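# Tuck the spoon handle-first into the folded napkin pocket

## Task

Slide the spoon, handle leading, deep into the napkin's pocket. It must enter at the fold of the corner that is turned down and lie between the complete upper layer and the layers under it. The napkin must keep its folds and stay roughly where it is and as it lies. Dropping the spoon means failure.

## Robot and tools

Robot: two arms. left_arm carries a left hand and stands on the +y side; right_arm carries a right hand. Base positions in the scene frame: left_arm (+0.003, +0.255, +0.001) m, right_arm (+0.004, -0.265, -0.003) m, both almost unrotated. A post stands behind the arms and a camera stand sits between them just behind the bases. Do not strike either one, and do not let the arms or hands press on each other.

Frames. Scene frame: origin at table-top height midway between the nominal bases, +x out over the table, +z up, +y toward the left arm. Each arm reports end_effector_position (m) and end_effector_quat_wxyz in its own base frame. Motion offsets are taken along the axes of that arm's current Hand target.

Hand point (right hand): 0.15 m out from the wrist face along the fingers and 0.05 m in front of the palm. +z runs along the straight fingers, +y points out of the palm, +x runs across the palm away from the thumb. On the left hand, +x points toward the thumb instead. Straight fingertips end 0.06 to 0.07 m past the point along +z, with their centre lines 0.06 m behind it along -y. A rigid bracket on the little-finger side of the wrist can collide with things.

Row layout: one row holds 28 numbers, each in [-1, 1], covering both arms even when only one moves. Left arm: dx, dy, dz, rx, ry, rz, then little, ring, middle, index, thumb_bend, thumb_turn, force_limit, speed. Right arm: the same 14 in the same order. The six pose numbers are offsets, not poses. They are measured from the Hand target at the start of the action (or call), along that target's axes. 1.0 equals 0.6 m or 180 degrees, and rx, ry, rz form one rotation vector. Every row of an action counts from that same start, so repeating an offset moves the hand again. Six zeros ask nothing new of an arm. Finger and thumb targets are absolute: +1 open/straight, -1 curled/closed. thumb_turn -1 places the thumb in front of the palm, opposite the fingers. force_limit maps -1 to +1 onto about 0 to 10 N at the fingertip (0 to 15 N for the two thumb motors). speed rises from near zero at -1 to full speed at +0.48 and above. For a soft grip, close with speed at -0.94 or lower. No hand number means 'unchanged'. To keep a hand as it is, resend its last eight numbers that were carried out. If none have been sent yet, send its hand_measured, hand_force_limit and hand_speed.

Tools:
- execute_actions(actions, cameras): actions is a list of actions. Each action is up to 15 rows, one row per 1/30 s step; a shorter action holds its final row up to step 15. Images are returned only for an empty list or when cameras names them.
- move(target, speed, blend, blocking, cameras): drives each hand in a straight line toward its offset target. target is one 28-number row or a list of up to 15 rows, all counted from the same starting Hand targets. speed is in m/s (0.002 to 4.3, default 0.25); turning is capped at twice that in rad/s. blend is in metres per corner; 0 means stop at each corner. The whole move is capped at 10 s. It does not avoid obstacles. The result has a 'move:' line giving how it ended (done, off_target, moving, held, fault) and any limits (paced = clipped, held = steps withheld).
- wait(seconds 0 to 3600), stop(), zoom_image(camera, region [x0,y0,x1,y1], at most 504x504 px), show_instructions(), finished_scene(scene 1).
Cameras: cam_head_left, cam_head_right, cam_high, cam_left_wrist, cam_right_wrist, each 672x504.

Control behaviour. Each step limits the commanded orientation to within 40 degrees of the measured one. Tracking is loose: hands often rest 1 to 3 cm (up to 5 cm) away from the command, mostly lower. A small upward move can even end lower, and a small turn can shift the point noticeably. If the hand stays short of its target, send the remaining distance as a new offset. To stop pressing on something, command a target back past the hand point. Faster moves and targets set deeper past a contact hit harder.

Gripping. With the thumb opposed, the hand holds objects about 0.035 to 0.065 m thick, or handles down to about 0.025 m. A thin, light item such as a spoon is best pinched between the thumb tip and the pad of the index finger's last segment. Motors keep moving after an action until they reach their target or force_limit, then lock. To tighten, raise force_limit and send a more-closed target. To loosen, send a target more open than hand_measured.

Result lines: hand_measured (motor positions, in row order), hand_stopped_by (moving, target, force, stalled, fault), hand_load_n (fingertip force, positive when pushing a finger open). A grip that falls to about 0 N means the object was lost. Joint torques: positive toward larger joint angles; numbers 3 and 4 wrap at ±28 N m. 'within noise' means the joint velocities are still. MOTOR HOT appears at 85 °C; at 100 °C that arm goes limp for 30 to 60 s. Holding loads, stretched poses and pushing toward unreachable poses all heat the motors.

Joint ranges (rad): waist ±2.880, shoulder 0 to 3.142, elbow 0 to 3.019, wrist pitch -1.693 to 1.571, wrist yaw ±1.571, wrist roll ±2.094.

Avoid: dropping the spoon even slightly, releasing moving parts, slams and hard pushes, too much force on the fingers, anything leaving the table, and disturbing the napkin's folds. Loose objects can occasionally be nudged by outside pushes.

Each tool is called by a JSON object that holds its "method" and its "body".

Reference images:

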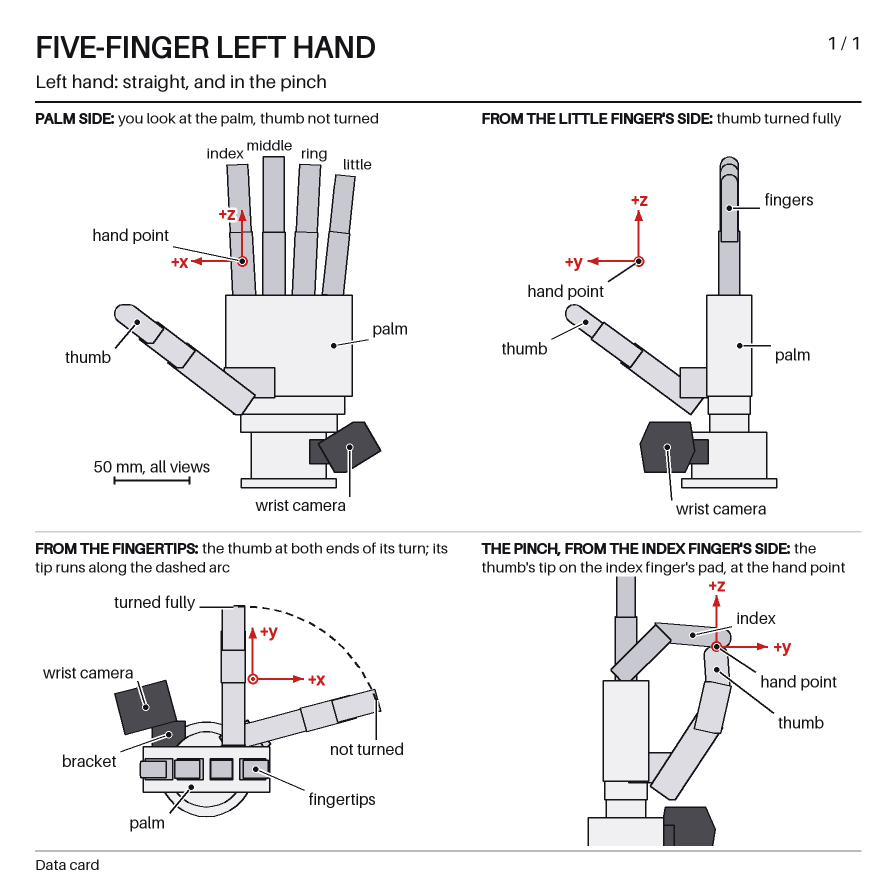

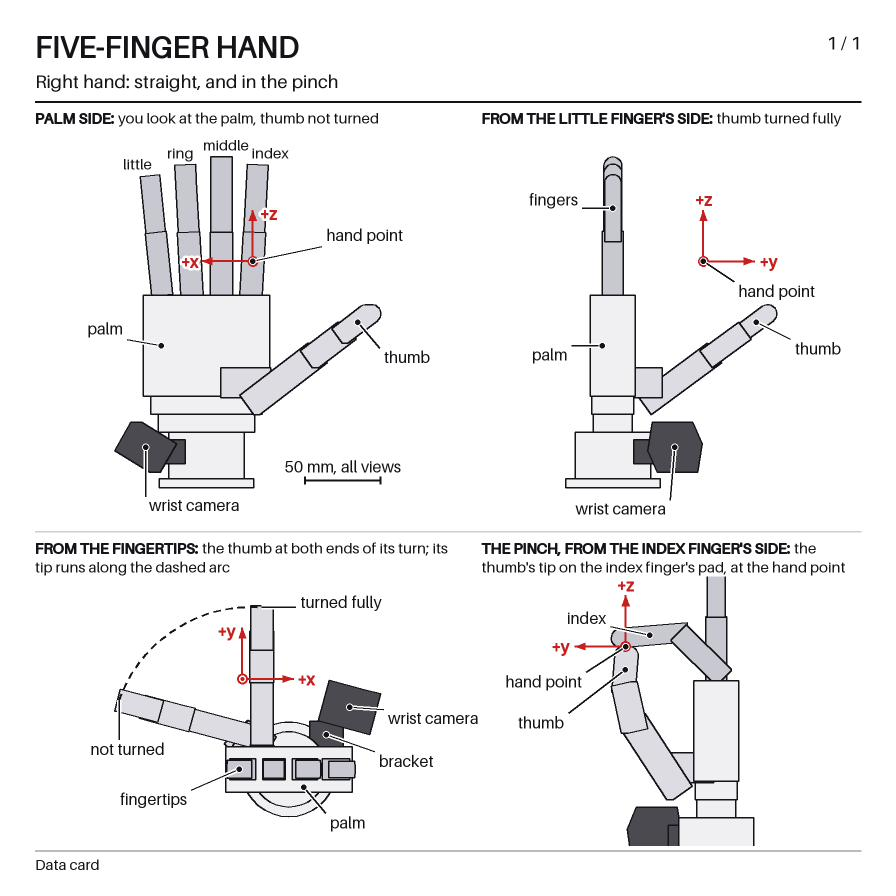

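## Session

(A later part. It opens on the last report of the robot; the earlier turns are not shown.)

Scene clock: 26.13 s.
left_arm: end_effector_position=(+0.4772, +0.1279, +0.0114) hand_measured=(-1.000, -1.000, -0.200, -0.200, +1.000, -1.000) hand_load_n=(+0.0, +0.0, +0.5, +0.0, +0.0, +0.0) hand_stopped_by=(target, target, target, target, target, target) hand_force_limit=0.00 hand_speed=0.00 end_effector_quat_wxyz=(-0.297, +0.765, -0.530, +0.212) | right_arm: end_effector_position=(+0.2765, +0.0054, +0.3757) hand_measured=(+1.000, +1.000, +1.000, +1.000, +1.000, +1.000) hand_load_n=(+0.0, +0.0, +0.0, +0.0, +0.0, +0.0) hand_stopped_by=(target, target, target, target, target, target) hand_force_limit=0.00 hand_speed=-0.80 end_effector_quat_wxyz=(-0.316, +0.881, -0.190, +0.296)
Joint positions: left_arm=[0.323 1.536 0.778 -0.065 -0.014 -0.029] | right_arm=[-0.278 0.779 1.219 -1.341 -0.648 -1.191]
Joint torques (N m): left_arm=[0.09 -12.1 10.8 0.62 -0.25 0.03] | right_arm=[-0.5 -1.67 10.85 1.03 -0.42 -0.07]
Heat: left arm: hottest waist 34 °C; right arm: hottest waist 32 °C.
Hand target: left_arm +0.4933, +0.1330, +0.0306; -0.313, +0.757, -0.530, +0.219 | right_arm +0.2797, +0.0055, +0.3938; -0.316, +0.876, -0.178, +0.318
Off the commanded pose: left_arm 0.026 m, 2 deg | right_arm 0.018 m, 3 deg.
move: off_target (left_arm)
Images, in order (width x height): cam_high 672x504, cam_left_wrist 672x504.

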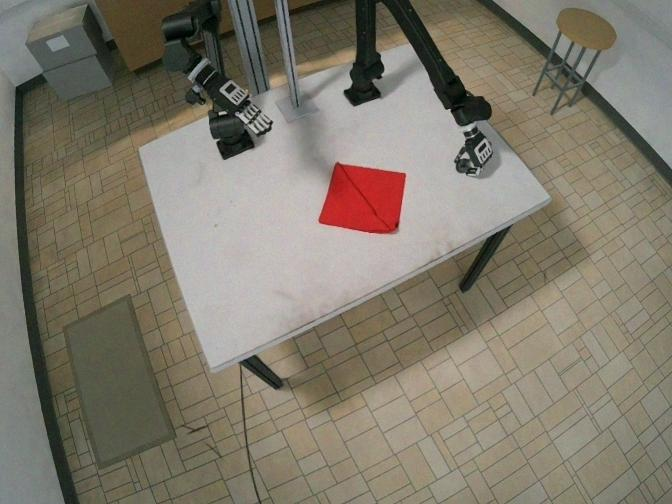

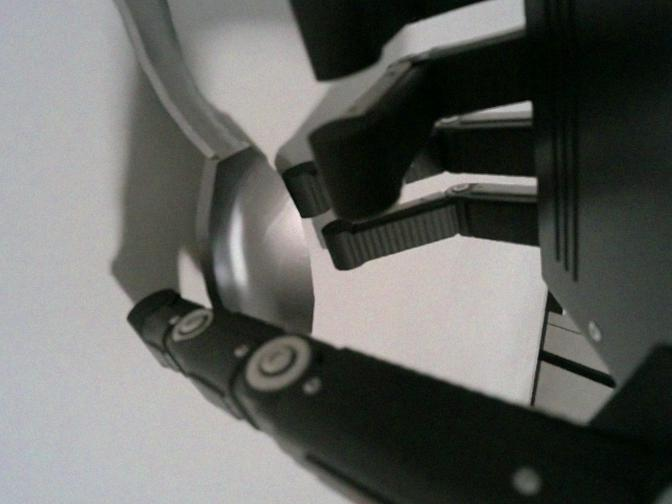

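{"method": "move", "body": {"target": [0.0,-0.03,-0.03,0,0,0,-1,-1,-0.2,-0.2,1,-1,0,0,0,0,0,0,0,0,1,1,1,1,1,1,0,-0.8], "speed": 0.05, "cameras": ["cam_left_wrist", "cam_high"]}}

{"method": "zoom_image", "body": {"camera": "cam_high", "region": [430, 110, 520, 200]}}

Scene clock: 27.63 s.
left_arm: end_effector_position=(+0.4740, +0.1268, +0.0314) hand_measured=(-1.000, -1.000, -0.200, -0.200, +1.000, -1.000) hand_load_n=(+0.0, +0.0, +0.0, +0.0, +0.0, +0.0) hand_stopped_by=(target, target, target, target, target, target) hand_force_limit=0.00 hand_speed=0.00 end_effector_quat_wxyz=(-0.292, +0.767, -0.532, +0.209) | right_arm: end_effector_position=(+0.2765, +0.0054, +0.3757) hand_measured=(+1.000, +1.000, +1.000, +1.000, +1.000, +1.000) hand_load_n=(+0.0, +0.0, +0.0, +0.0, +0.0, +0.0) hand_stopped_by=(target, target, target, target, target, target) hand_force_limit=0.00 hand_speed=-0.80 end_effector_quat_wxyz=(-0.316, +0.881, -0.190, +0.296)
Joint positions: left_arm=[0.323 1.49 0.801 -0.148 -0.014 -0.029] | right_arm=[-0.278 0.779 1.219 -1.341 -0.648 -1.191]
Joint torques (N m): left_arm=[0.09 -11.87 11.74 0.7 -0.24 0.02] | right_arm=[-0.32 -1.79 10.84 1.03 -0.44 -0.07]
Heat: left arm: hottest waist 34 °C; right arm: hottest waist 32 °C.
Hand target: left_arm +0.4934, +0.1330, +0.0560; -0.313, +0.757, -0.530, +0.219 | right_arm +0.2797, +0.0055, +0.3938; -0.316, +0.876, -0.178, +0.318
Off the commanded pose: left_arm 0.032 m, 3 deg | right_arm 0.018 m, 3 deg.
move: off_target (left_arm)
Images, in order (width x height): cam_high 672x504, cam_left_wrist 672x504.

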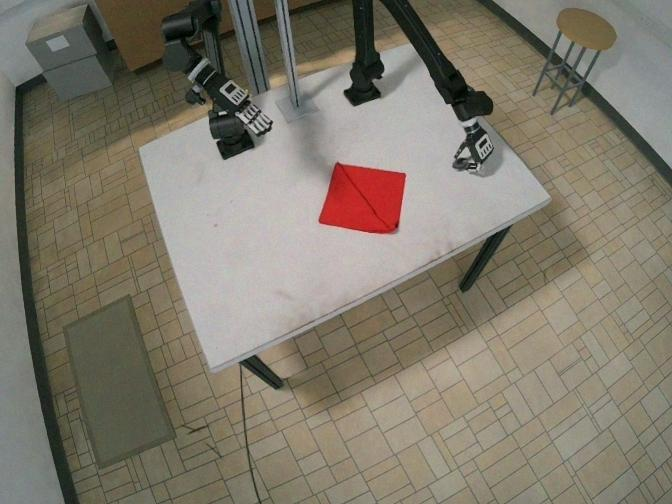

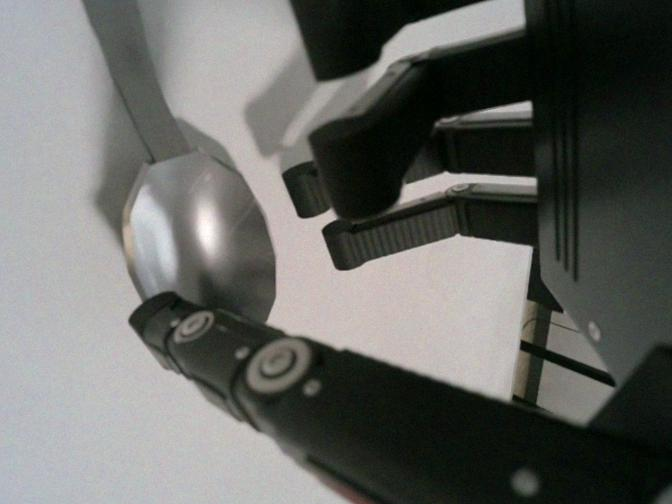

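Scaled by 5.600 from the camera's image (finer frame: 960x720).

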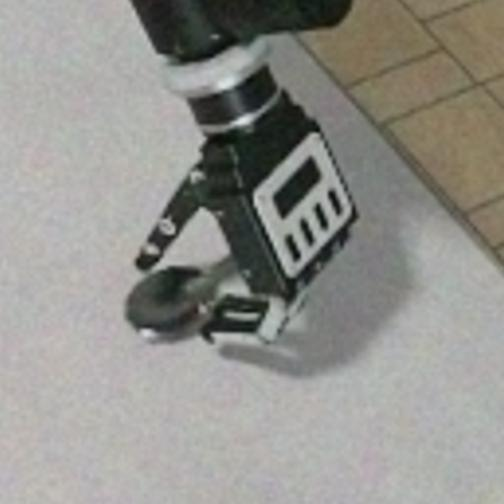

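{"method": "move", "body": {"target": [-0.0168,0.0055,-0.0738,0.044,0,0,-1,-1,0,0,1,-1,0,0,0,0,0,0,0,0,1,1,1,1,1,1,0,-0.8], "speed": 0.1, "cameras": ["cam_left_wrist", "cam_high"]}}

Scene clock: 30.23 s.
left_arm: end_effector_position=(+0.4542, +0.1251, +0.0743) hand_measured=(-1.000, -1.000, +0.000, +0.000, +1.000, -1.000) hand_load_n=(+0.0, +0.0, +0.0, +0.0, +0.0, +0.0) hand_stopped_by=(target, target, target, target, target, target) hand_force_limit=0.00 hand_speed=0.00 end_effector_quat_wxyz=(-0.347, +0.744, -0.515, +0.248) | right_arm: end_effector_position=(+0.2765, +0.0054, +0.3757) hand_measured=(+1.000, +1.000, +1.000, +1.000, +1.000, +1.000) hand_load_n=(+0.0, +0.0, +0.0, +0.0, +0.0, +0.0) hand_stopped_by=(target, target, target, target, target, target) hand_force_limit=0.00 hand_speed=-0.80 end_effector_quat_wxyz=(-0.316, +0.881, -0.190, +0.296)
Joint positions: left_arm=[0.334 1.312 0.689 -0.067 -0.009 -0.022] | right_arm=[-0.278 0.779 1.219 -1.341 -0.648 -1.191]
Joint torques (N m): left_arm=[1.44 -9.58 8.32 2.26 0.19 0.12] | right_arm=[-0.44 -1.85 10.86 1.02 -0.43 -0.07]
Heat: left arm: hottest waist 34 °C; right arm: hottest waist 32 °C.
Hand target: left_arm +0.4583, +0.1309, +0.0850; -0.365, +0.733, -0.514, +0.255 | right_arm +0.2797, +0.0055, +0.3938; -0.316, +0.876, -0.178, +0.318
Off the commanded pose: left_arm 0.013 m, 2 deg | right_arm 0.018 m, 3 deg.
move: off_target (left_arm)
Images, in order (width x height): cam_high 672x504, cam_left_wrist 672x504.

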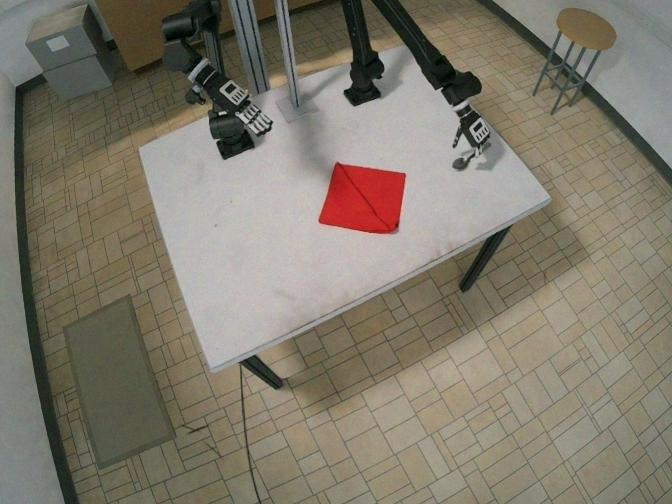

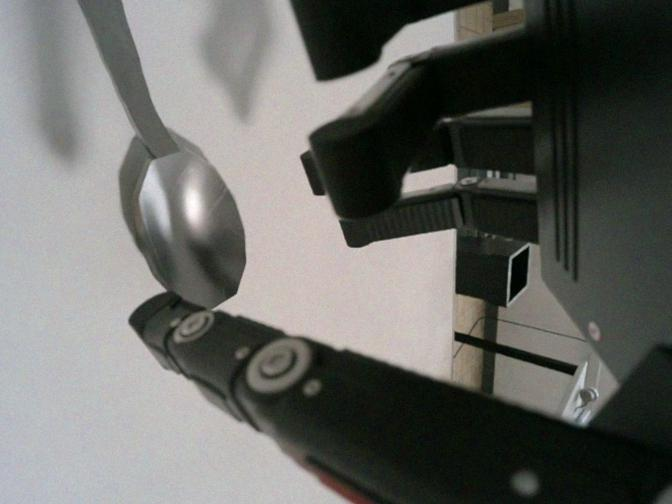

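{"method": "move", "body": {"target": [0.0024,0.0492,0.0455,0,0,0,-1,-1,0,0,1,-1,0,0,0,0,0,0,0,0,1,1,1,1,1,1,0,-0.8], "speed": 0.05, "cameras": ["cam_left_wrist"]}}

Scene clock: 32.30 s.
left_arm: end_effector_position=(+0.4592, +0.1268, +0.0457) hand_measured=(-1.000, -1.000, +0.000, +0.000, +1.000, -1.000) hand_load_n=(+0.0, +0.0, +0.0, +0.0, +0.0, +0.0) hand_stopped_by=(target, target, target, target, target, target) hand_force_limit=0.00 hand_speed=0.00 end_effector_quat_wxyz=(-0.356, +0.739, -0.512, +0.254) | right_arm: end_effector_position=(+0.2765, +0.0054, +0.3757) hand_measured=(+1.000, +1.000, +1.000, +1.000, +1.000, +1.000) hand_load_n=(+0.0, +0.0, +0.0, +0.0, +0.0, +0.0) hand_stopped_by=(target, target, target, target, target, target) hand_force_limit=0.00 hand_speed=-0.80 end_effector_quat_wxyz=(-0.316, +0.881, -0.190, +0.296)
Joint positions: left_arm=[0.334 1.384 0.646 0.073 -0.009 -0.022] | right_arm=[-0.278 0.779 1.219 -1.341 -0.648 -1.191]
Joint torques (N m): left_arm=[1.14 -7.77 7.8 2.29 0.06 0.1] | right_arm=[-0.38 -1.61 10.84 1.06 -0.42 -0.08]
Heat: left arm: hottest waist 34 °C; right arm: hottest waist 32 °C.
Hand target: left_arm +0.4625, +0.1310, +0.0450; -0.365, +0.733, -0.514, +0.255 | right_arm +0.2797, +0.0055, +0.3938; -0.316, +0.876, -0.178, +0.318
Off the commanded pose: left_arm 0.005 m, 1 deg | right_arm 0.018 m, 3 deg.
move: done

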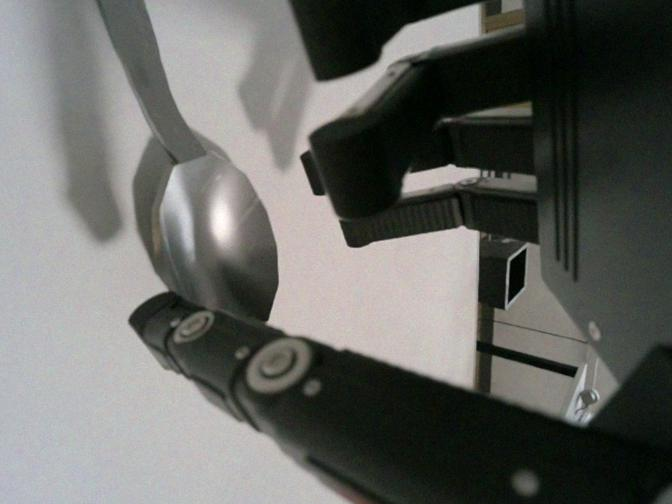

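{"method": "move", "body": {"target": [0,0.0412,0.0311,0,0,0,-1,-1,0,0,1,-1,0,0,0,0,0,0,0,0,1,1,1,1,1,1,0,-0.8], "speed": 0.04, "cameras": ["cam_left_wrist","cam_high"]}}

{"method": "zoom_image", "body": {"camera": "cam_high", "region": [430, 110, 520, 200]}}

Scene clock: 34.20 s.
left_arm: end_effector_position=(+0.4604, +0.1272, +0.0168) hand_measured=(-1.000, -1.000, +0.000, +0.000, +1.000, -1.000) hand_load_n=(+0.0, +0.0, -0.5, +0.0, +0.0, +0.0) hand_stopped_by=(target, target, target, target, target, target) hand_force_limit=0.00 hand_speed=0.00 end_effector_quat_wxyz=(-0.358, +0.739, -0.511, +0.255) | right_arm: end_effector_position=(+0.2765, +0.0054, +0.3757) hand_measured=(+1.000, +1.000, +1.000, +1.000, +1.000, +1.000) hand_load_n=(+0.0, +0.0, +0.0, +0.0, +0.0, +0.0) hand_stopped_by=(target, target, target, target, target, target) hand_force_limit=0.00 hand_speed=-0.80 end_effector_quat_wxyz=(-0.316, +0.881, -0.190, +0.296)
Joint positions: left_arm=[0.334 1.46 0.615 0.185 -0.009 -0.022] | right_arm=[-0.278 0.779 1.219 -1.341 -0.648 -1.191]
Joint torques (N m): left_arm=[1.14 -8.12 6.95 2.25 0.06 0.1] | right_arm=[-0.32 -1.67 10.81 1.06 -0.43 -0.07]
Heat: left arm: hottest waist 34 °C; right arm: hottest elbow 33 °C.
Hand target: left_arm +0.4625, +0.1310, +0.0140; -0.365, +0.733, -0.514, +0.255 | right_arm +0.2797, +0.0055, +0.3938; -0.316, +0.876, -0.178, +0.318
Off the commanded pose: left_arm 0.005 m, 1 deg | right_arm 0.018 m, 3 deg.
move: done
Images, in order (width x height): cam_high 672x504, cam_left_wrist 672x504.

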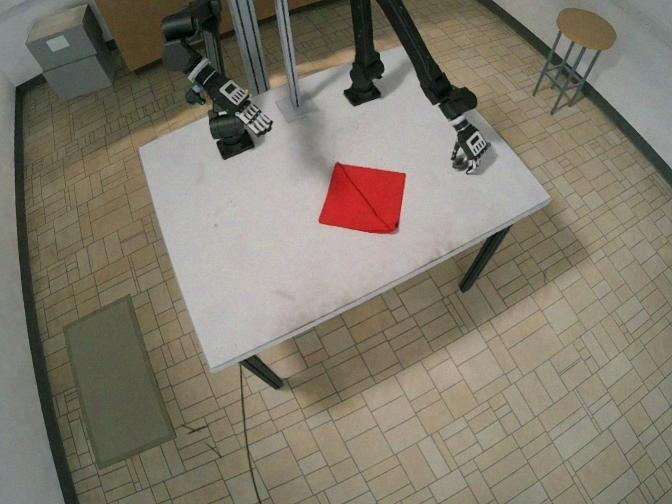

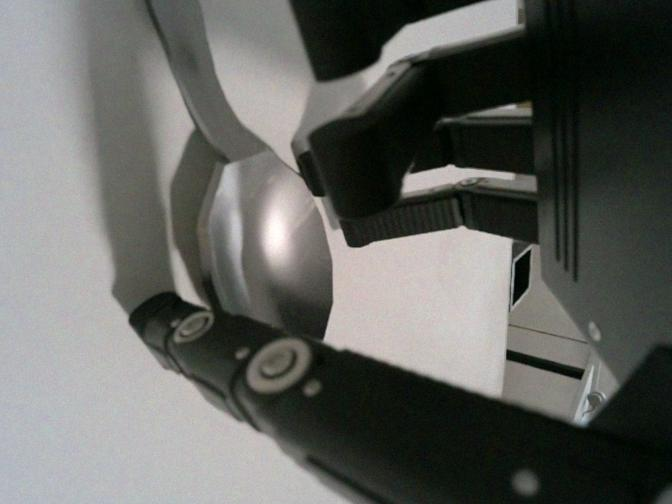

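Scaled by 5.600 from the camera's image (finer frame: 960x720).

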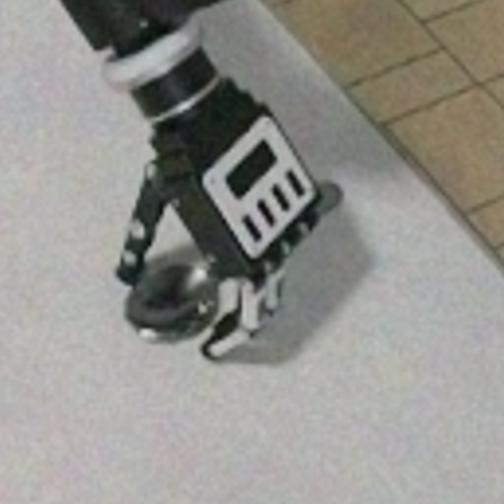

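{"method": "move", "body": {"target": [0,0,0,0,0,0,-1,-1,0,0,0.3,-1,-0.5,-0.94,0,0,0,0,0,0,1,1,1,1,1,1,0,-0.8], "speed": 0.04, "cameras": ["cam_left_wrist","cam_high"]}}

{"method": "zoom_image", "body": {"camera": "cam_high", "region": [430, 110, 520, 200]}}

Scene clock: 38.30 s.
left_arm: end_effector_position=(+0.4605, +0.1269, +0.0168) hand_measured=(-1.000, -1.000, +0.000, +0.000, +0.710, -1.000) hand_load_n=(+0.0, +0.0, +0.0, +0.0, +4.0, +1.0) hand_stopped_by=(target, target, target, target, force, target) hand_force_limit=-0.50 hand_speed=-0.94 end_effector_quat_wxyz=(-0.357, +0.738, -0.511, +0.256) | right_arm: end_effector_position=(+0.2765, +0.0054, +0.3757) hand_measured=(+1.000, +1.000, +1.000, +1.000, +1.000, +1.000) hand_load_n=(+0.0, +0.0, +0.0, +0.0, +0.0, +0.0) hand_stopped_by=(target, target, target, target, target, target) hand_force_limit=0.00 hand_speed=-0.80 end_effector_quat_wxyz=(-0.316, +0.881, -0.190, +0.296)
Joint positions: left_arm=[0.334 1.46 0.615 0.185 -0.008 -0.022] | right_arm=[-0.278 0.779 1.219 -1.341 -0.648 -1.191]
Joint torques (N m): left_arm=[1.14 -7.88 7.02 2.32 0.06 0.08] | right_arm=[-0.21 -1.79 10.78 1.02 -0.43 -0.07]
Heat: left arm: hottest waist 33 °C; right arm: hottest elbow 33 °C.
Hand target: left_arm +0.4625, +0.1310, +0.0140; -0.365, +0.733, -0.514, +0.255 | right_arm +0.2797, +0.0055, +0.3938; -0.316, +0.876, -0.178, +0.318
Off the commanded pose: left_arm 0.005 m, 1 deg | right_arm 0.018 m, 3 deg.
move: done
Images, in order (width x height): cam_high 672x504, cam_left_wrist 672x504.

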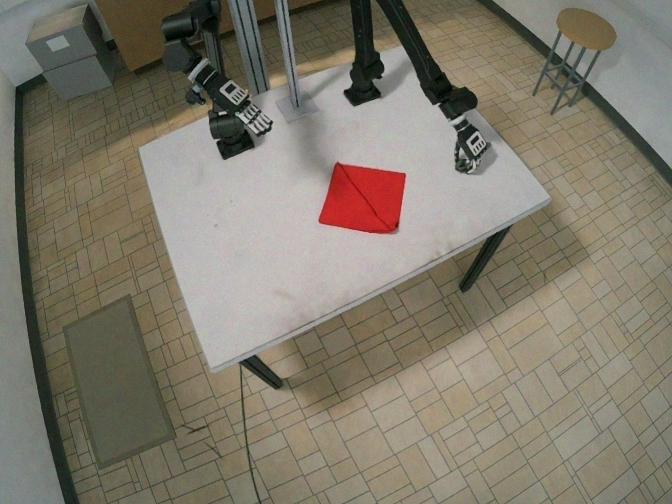

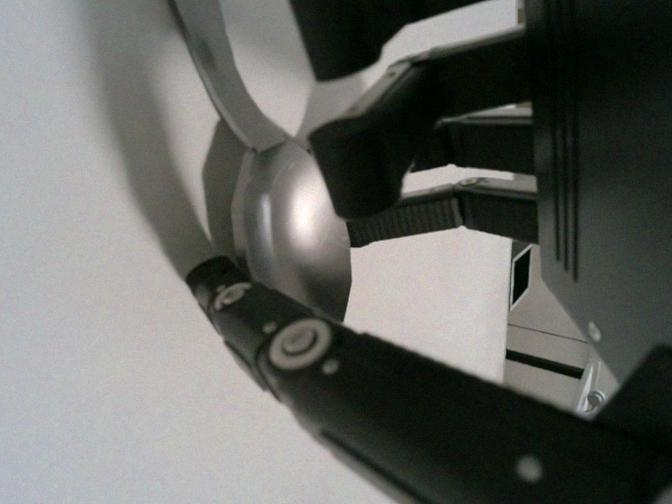

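Scaled by 5.600 from the camera's image (finer frame: 960x720).

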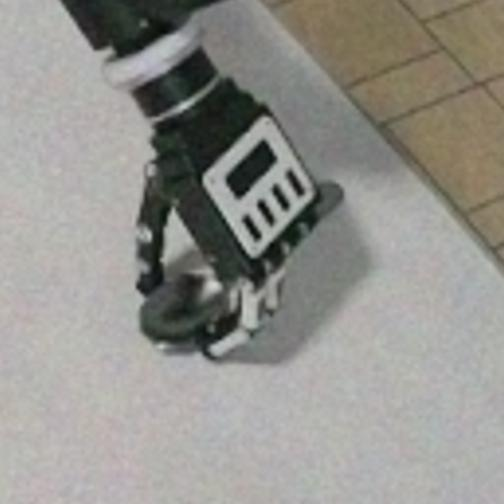

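{"method": "move", "body": {"target": [0,0,0,0,0,0,-1,-1,-0.3,-0.3,0.3,-1,-0.5,-0.94,0,0,0,0,0,0,1,1,1,1,1,1,0,-0.8], "speed": 0.04, "cameras": ["cam_left_wrist"]}}

Scene clock: 39.43 s.
left_arm: end_effector_position=(+0.4608, +0.1270, +0.0171) hand_measured=(-1.000, -1.000, -0.016, -0.022, +0.710, -1.000) hand_load_n=(+0.5, +0.0, +2.5, +3.0, +5.5, +1.0) hand_stopped_by=(target, target, force, force, force, target) hand_force_limit=-0.50 hand_speed=-0.94 end_effector_quat_wxyz=(-0.358, +0.738, -0.511, +0.256) | right_arm: end_effector_position=(+0.2765, +0.0054, +0.3757) hand_measured=(+1.000, +1.000, +1.000, +1.000, +1.000, +1.000) hand_load_n=(+0.0, +0.0, +0.0, +0.0, +0.0, +0.0) hand_stopped_by=(target, target, target, target, target, target) hand_force_limit=0.00 hand_speed=-0.80 end_effector_quat_wxyz=(-0.316, +0.881, -0.190, +0.296)
Joint positions: left_arm=[0.334 1.46 0.615 0.186 -0.008 -0.022] | right_arm=[-0.278 0.779 1.219 -1.341 -0.648 -1.191]
Joint torques (N m): left_arm=[1.2 -8.12 7.01 2.21 0.06 0.1] | right_arm=[-0.44 -1.85 10.8 1.02 -0.43 -0.08]
Heat: left arm: hottest waist 33 °C; right arm: hottest elbow 33 °C.
Hand target: left_arm +0.4625, +0.1310, +0.0140; -0.365, +0.733, -0.514, +0.255 | right_arm +0.2797, +0.0055, +0.3938; -0.316, +0.876, -0.178, +0.318
Off the commanded pose: left_arm 0.005 m, 1 deg | right_arm 0.018 m, 3 deg.
move: done

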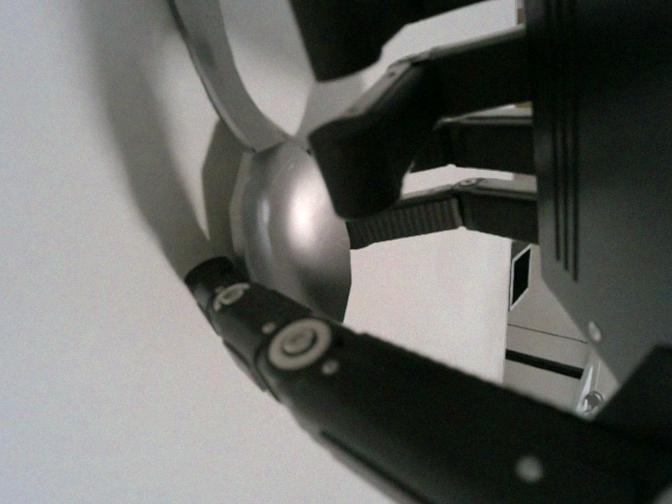

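{"method": "move", "body": {"target": [0,-0.0798,-0.0602,0,0,0,-1,-1,-0.3,-0.3,0.3,-1,-0.5,-0.94,0,0,0,0,0,0,1,1,1,1,1,1,0,-0.8], "speed": 0.06, "cameras": ["cam_left_wrist","cam_high","cam_head_right"]}}

{"method": "zoom_image", "body": {"camera": "cam_high", "region": [430, 90, 540, 200]}}

{"method": "zoom_image", "body": {"camera": "cam_head_right", "region": [200, 240, 320, 350]}}

Scene clock: 41.47 s.
left_arm: end_effector_position=(+0.4412, +0.1202, +0.0438) hand_measured=(-1.000, -1.000, -0.016, -0.022, +0.710, -1.000) hand_load_n=(+0.0, +0.0, +3.0, +1.5, +4.5, +0.5) hand_stopped_by=(target, target, force, force, force, target) hand_force_limit=-0.50 hand_speed=-0.94 end_effector_quat_wxyz=(-0.340, +0.744, -0.522, +0.241) | right_arm: end_effector_position=(+0.2765, +0.0054, +0.3757) hand_measured=(+1.000, +1.000, +1.000, +1.000, +1.000, +1.000) hand_load_n=(+0.0, +0.0, +0.0, +0.0, +0.0, +0.0) hand_stopped_by=(target, target, target, target, target, target) hand_force_limit=0.00 hand_speed=-0.80 end_effector_quat_wxyz=(-0.316, +0.881, -0.190, +0.296)
Joint positions: left_arm=[0.333 1.345 0.631 0.004 -0.008 -0.011] | right_arm=[-0.278 0.779 1.219 -1.341 -0.648 -1.191]
Joint torques (N m): left_arm=[1.26 -9.76 12.27 0.98 0.03 0.1] | right_arm=[-0.38 -1.61 10.82 1.07 -0.42 -0.08]
Heat: left arm: hottest waist 33 °C; right arm: hottest elbow 34 °C.
Hand target: left_arm +0.4626, +0.1310, +0.0740; -0.365, +0.733, -0.514, +0.255 | right_arm +0.2797, +0.0055, +0.3938; -0.316, +0.876, -0.178, +0.318
Off the commanded pose: left_arm 0.039 m, 4 deg | right_arm 0.018 m, 3 deg.
move: off_target (left_arm)
Images, in order (width x height): cam_head_right 672x504, cam_high 672x504, cam_left_wrist 672x504.

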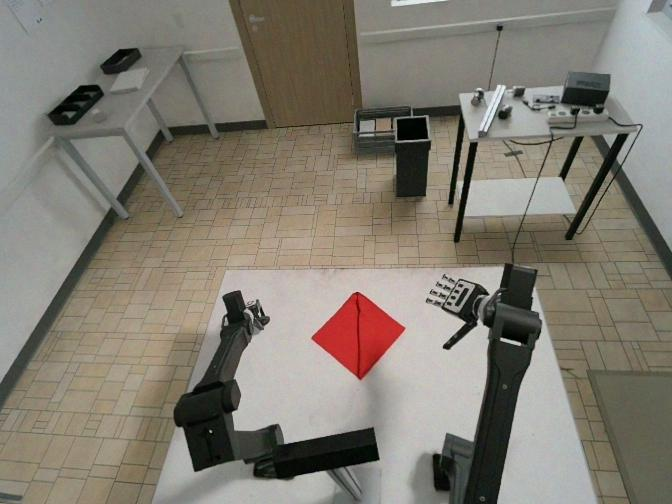

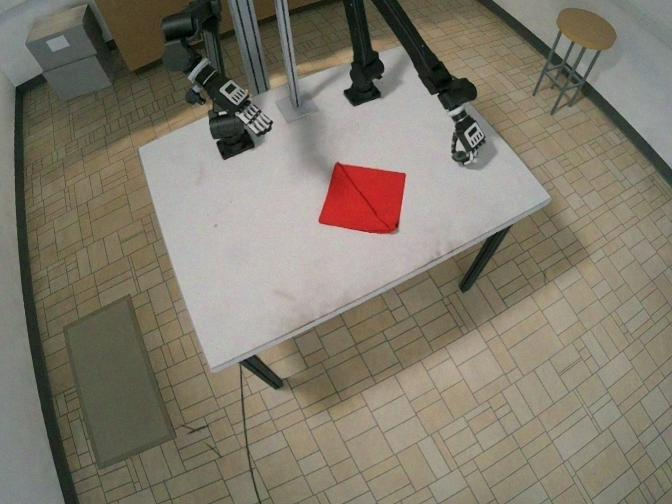

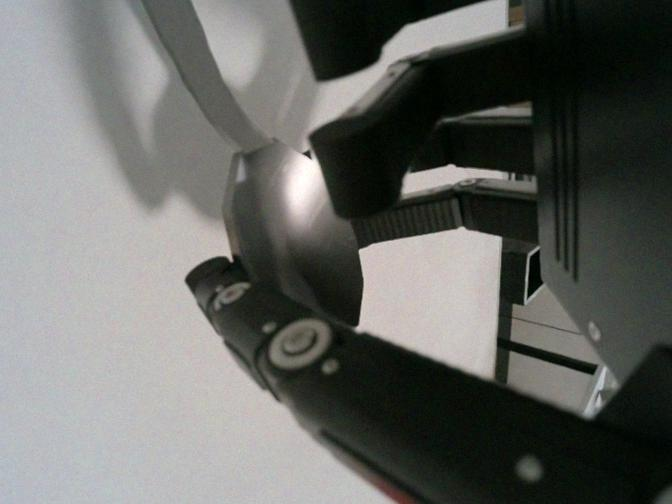

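Scaled by 4.582 from the camera's image (finer frame: 960x720).

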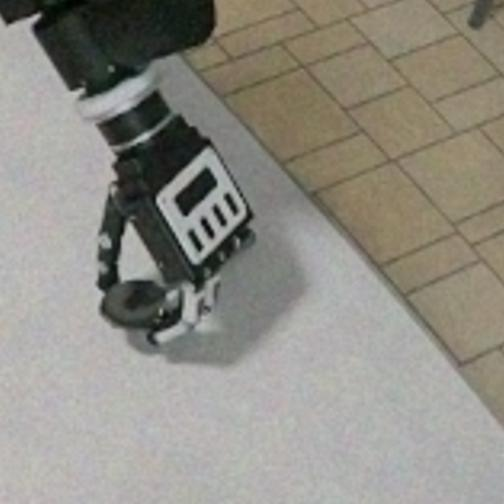

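Scaled by 4.200 from the camera's image (finer frame: 960x720).

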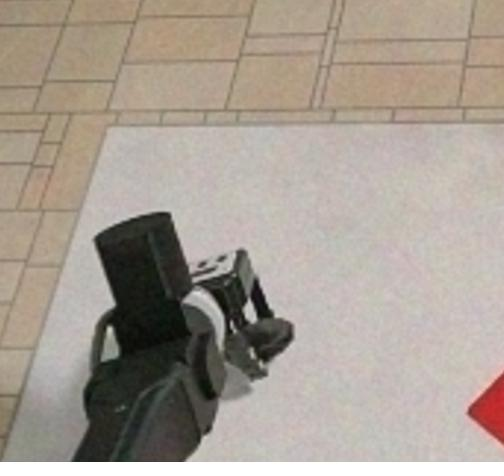

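{"method": "move", "body": {"target": [[0.0728,-0.0442,-0.1242,0,-0.1507,-0.1136,-1,-1,-0.3,-0.3,0.3,-1,-0.5,-0.94,0,0,0,0,0,0,1,1,1,1,1,1,0,-0.8],[0.0728,-0.0442,-0.1242,0,-0.3015,-0.2273,-1,-1,-0.3,-0.3,0.3,-1,-0.5,-0.94,0,0,0,0,0,0,1,1,1,1,1,1,0,-0.8]], "speed": 0.14, "blend": 0.03, "cameras": ["cam_left_wrist","cam_high","cam_head_right"]}}

{"method": "zoom_image", "body": {"camera": "cam_high", "region": [400, 90, 510, 200]}}

{"method": "zoom_image", "body": {"camera": "cam_head_right", "region": [200, 240, 320, 350]}}

Scene clock: 50.00 s.
left_arm: end_effector_position=(+0.4154, +0.0799, +0.1240) hand_measured=(-1.000, -1.000, -0.014, -0.022, +0.710, -1.000) hand_load_n=(+0.0, +0.0, +1.5, +0.5, +2.0, +0.5) hand_stopped_by=(target, target, force, force, force, target) hand_force_limit=-0.50 hand_speed=-0.94 end_effector_quat_wxyz=(-0.442, +0.897, -0.027, -0.017) | right_arm: end_effector_position=(+0.2765, +0.0054, +0.3757) hand_measured=(+1.000, +1.000, +1.000, +1.000, +1.000, +1.000) hand_load_n=(+0.0, +0.0, +0.0, +0.0, +0.0, +0.0) hand_stopped_by=(target, target, target, target, target, target) hand_force_limit=0.00 hand_speed=-0.80 end_effector_quat_wxyz=(-0.316, +0.881, -0.190, +0.296)
Joint positions: left_arm=[-0.092 1.465 1.063 -1.299 -0.91 -1.666] | right_arm=[-0.278 0.779 1.219 -1.341 -0.648 -1.191]
Joint torques (N m): left_arm=[0.09 -9.23 12.22 -0.38 -1.17 -0.13] | right_arm=[-0.26 -1.79 10.78 1.02 -0.43 -0.07]
Heat: left arm: hottest waist 33 °C; right arm: hottest elbow 34 °C.
Hand target: left_arm +0.4368, +0.0750, +0.1401; -0.446, +0.895, -0.016, +0.007 | right_arm +0.2797, +0.0055, +0.3938; -0.316, +0.876, -0.178, +0.318
Off the commanded pose: left_arm 0.027 m, 3 deg | right_arm 0.018 m, 3 deg.
move: off_target (left_arm)
Images, in order (width x height): cam_head_right 672x504, cam_high 672x504, cam_left_wrist 672x504.

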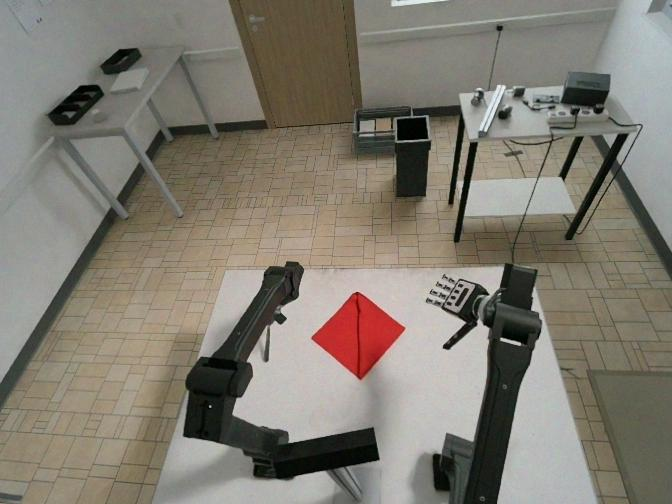

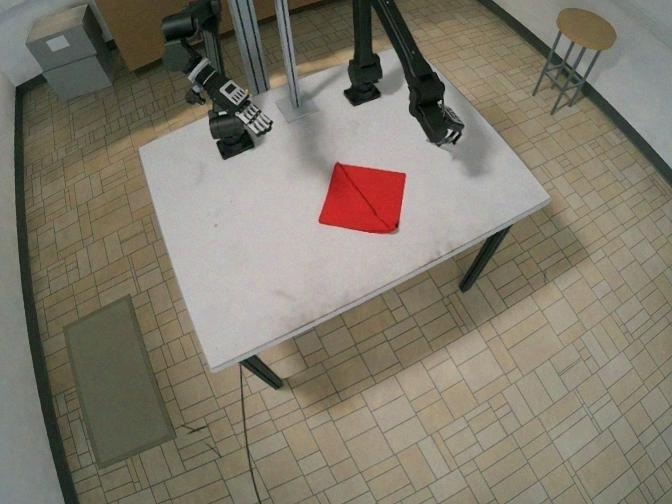

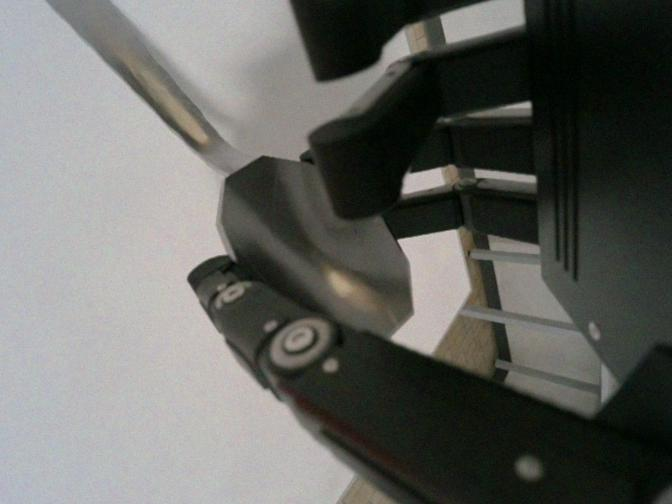

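Scaled by 4.582 from the camera's image (finer frame: 960x720).

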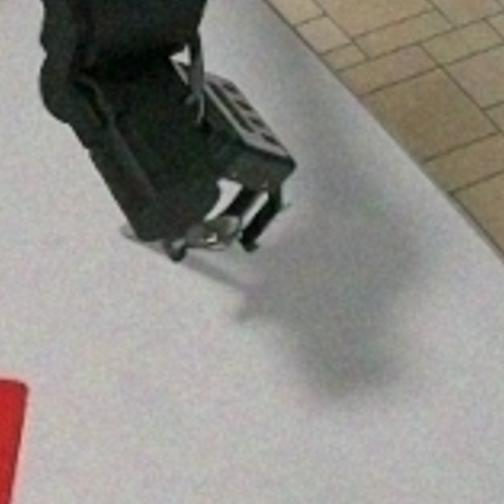

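Scaled by 4.200 from the camera's image (finer frame: 960x720).

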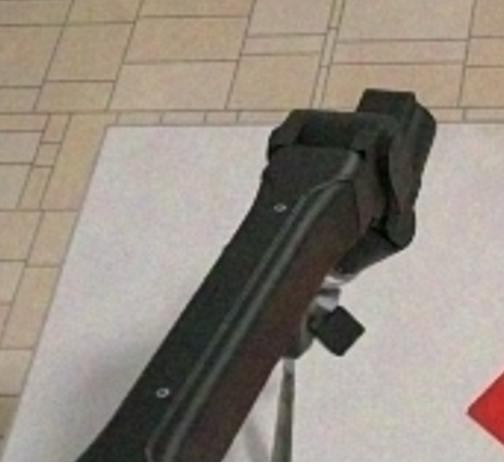

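{"method": "move", "body": {"target": [0,0,0,0,0,0,-1,-1,-0.35,-0.35,0.25,-1,-0.1,-0.94,0,0,0,0,0,0,1,1,1,1,1,1,0,-0.8], "speed": 0.04, "cameras": ["cam_left_wrist"]}}

Scene clock: 52.73 s.
left_arm: end_effector_position=(+0.4184, +0.0801, +0.1260) hand_measured=(-1.000, -1.000, -0.030, -0.350, +0.674, -1.000) hand_load_n=(+0.0, +0.0, +0.0, +0.0, +0.0, +0.0) hand_stopped_by=(target, target, force, target, force, target) hand_force_limit=-0.10 hand_speed=-0.94 end_effector_quat_wxyz=(-0.443, +0.896, -0.021, -0.012) | right_arm: end_effector_position=(+0.2765, +0.0054, +0.3757) hand_measured=(+1.000, +1.000, +1.000, +1.000, +1.000, +1.000) hand_load_n=(+0.0, +0.0, +0.0, +0.0, +0.0, +0.0) hand_stopped_by=(target, target, target, target, target, target) hand_force_limit=0.00 hand_speed=-0.80 end_effector_quat_wxyz=(-0.316, +0.881, -0.190, +0.296)
Joint positions: left_arm=[-0.092 1.467 1.069 -1.299 -0.911 -1.677] | right_arm=[-0.278 0.779 1.219 -1.341 -0.648 -1.191]
Joint torques (N m): left_arm=[0.21 -9.23 11.84 -0.38 -1.12 -0.12] | right_arm=[-0.38 -1.67 10.82 1.05 -0.43 -0.07]
Heat: left arm: hottest waist 33 °C; right arm: hottest elbow 35 °C.
Hand target: left_arm +0.4368, +0.0750, +0.1401; -0.446, +0.895, -0.016, +0.007 | right_arm +0.2797, +0.0055, +0.3938; -0.316, +0.876, -0.178, +0.318
Off the commanded pose: left_arm 0.024 m, 2 deg | right_arm 0.018 m, 3 deg.
move: done

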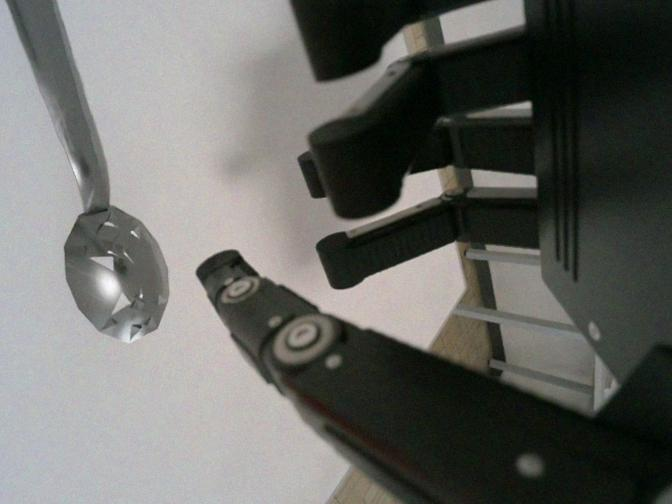

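{"method": "execute_actions", "body": {"actions": []}}

{"method": "zoom_image", "body": {"camera": "cam_high", "region": [400, 90, 510, 200]}}

{"method": "zoom_image", "body": {"camera": "cam_left_wrist", "region": [0, 0, 250, 400]}}

Scene clock: 52.97 s.
left_arm: end_effector_position=(+0.4184, +0.0801, +0.1260) hand_measured=(-1.000, -1.000, -0.030, -0.350, +0.674, -1.000) hand_load_n=(+0.0, +0.0, +0.0, +0.0, +0.0, +0.0) hand_stopped_by=(target, target, force, target, force, target) hand_force_limit=-0.10 hand_speed=-0.94 end_effector_quat_wxyz=(-0.443, +0.896, -0.021, -0.012) | right_arm: end_effector_position=(+0.2765, +0.0054, +0.3757) hand_measured=(+1.000, +1.000, +1.000, +1.000, +1.000, +1.000) hand_load_n=(+0.0, +0.0, +0.0, +0.0, +0.0, +0.0) hand_stopped_by=(target, target, target, target, target, target) hand_force_limit=0.00 hand_speed=-0.80 end_effector_quat_wxyz=(-0.316, +0.881, -0.190, +0.296)
Joint positions: left_arm=[-0.092 1.467 1.069 -1.299 -0.911 -1.677] | right_arm=[-0.278 0.779 1.219 -1.341 -0.648 -1.191]
Joint velocities: within noise
Joint torques (N m): left_arm=[0.38 -9.23 11.86 -0.4 -1.11 -0.12] | right_arm=[-0.5 -1.73 10.82 1.06 -0.44 -0.07]
Heat: left arm: hottest waist 33 °C; right arm: hottest elbow 35 °C.
Hand target: left_arm +0.4368, +0.0750, +0.1401; -0.446, +0.895, -0.016, +0.007 | right_arm +0.2797, +0.0055, +0.3938; -0.316, +0.876, -0.178, +0.318
Off the commanded pose: left_arm 0.024 m, 2 deg | right_arm 0.018 m, 3 deg.

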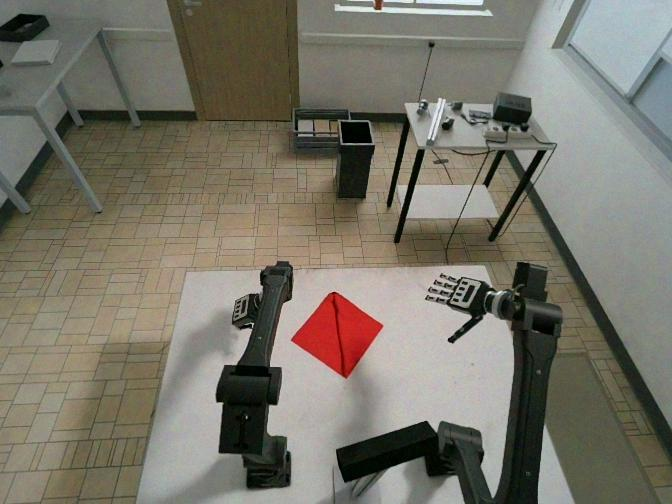

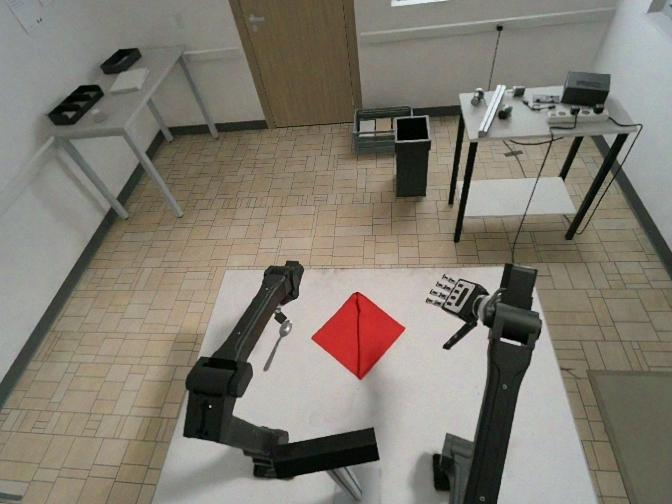

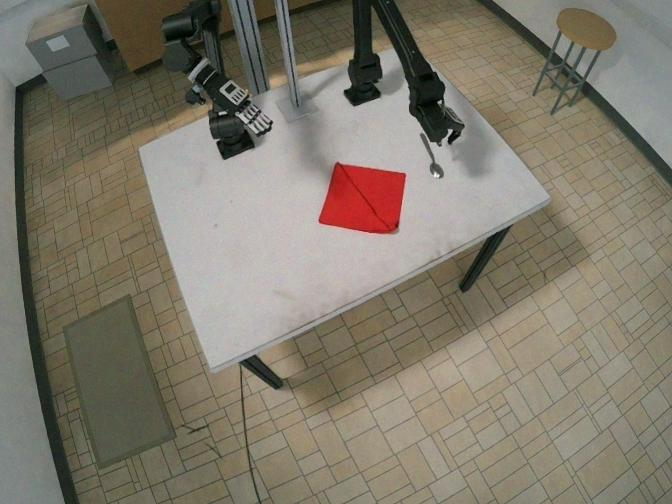

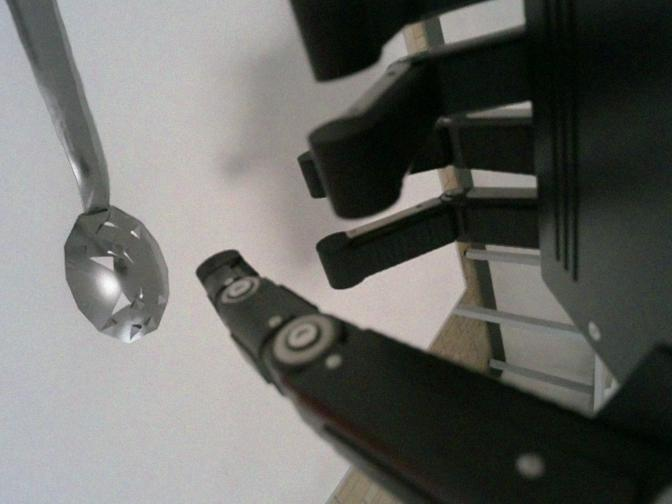

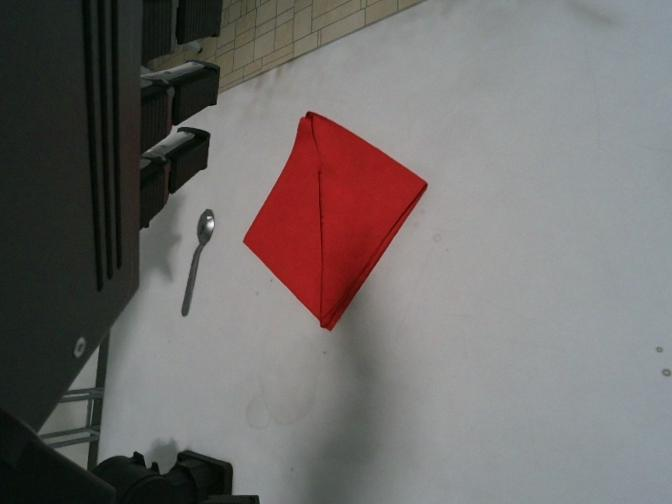

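Scaled by 4.582 from the camera's image (finer frame: 960x720).

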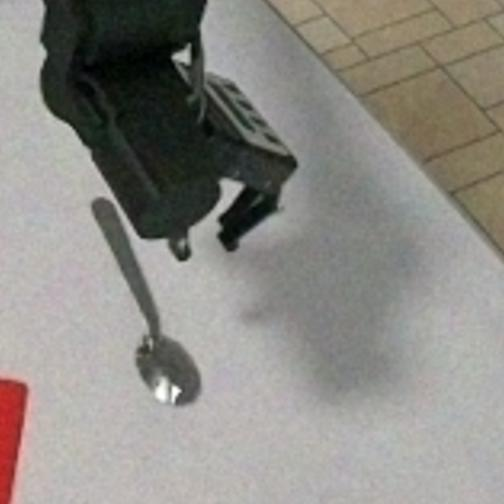

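Scaled by 1.260 from the camera's image (finer frame: 960x720).

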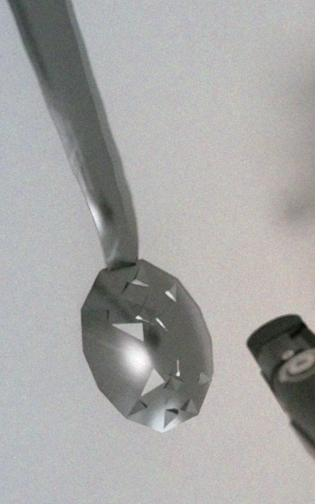

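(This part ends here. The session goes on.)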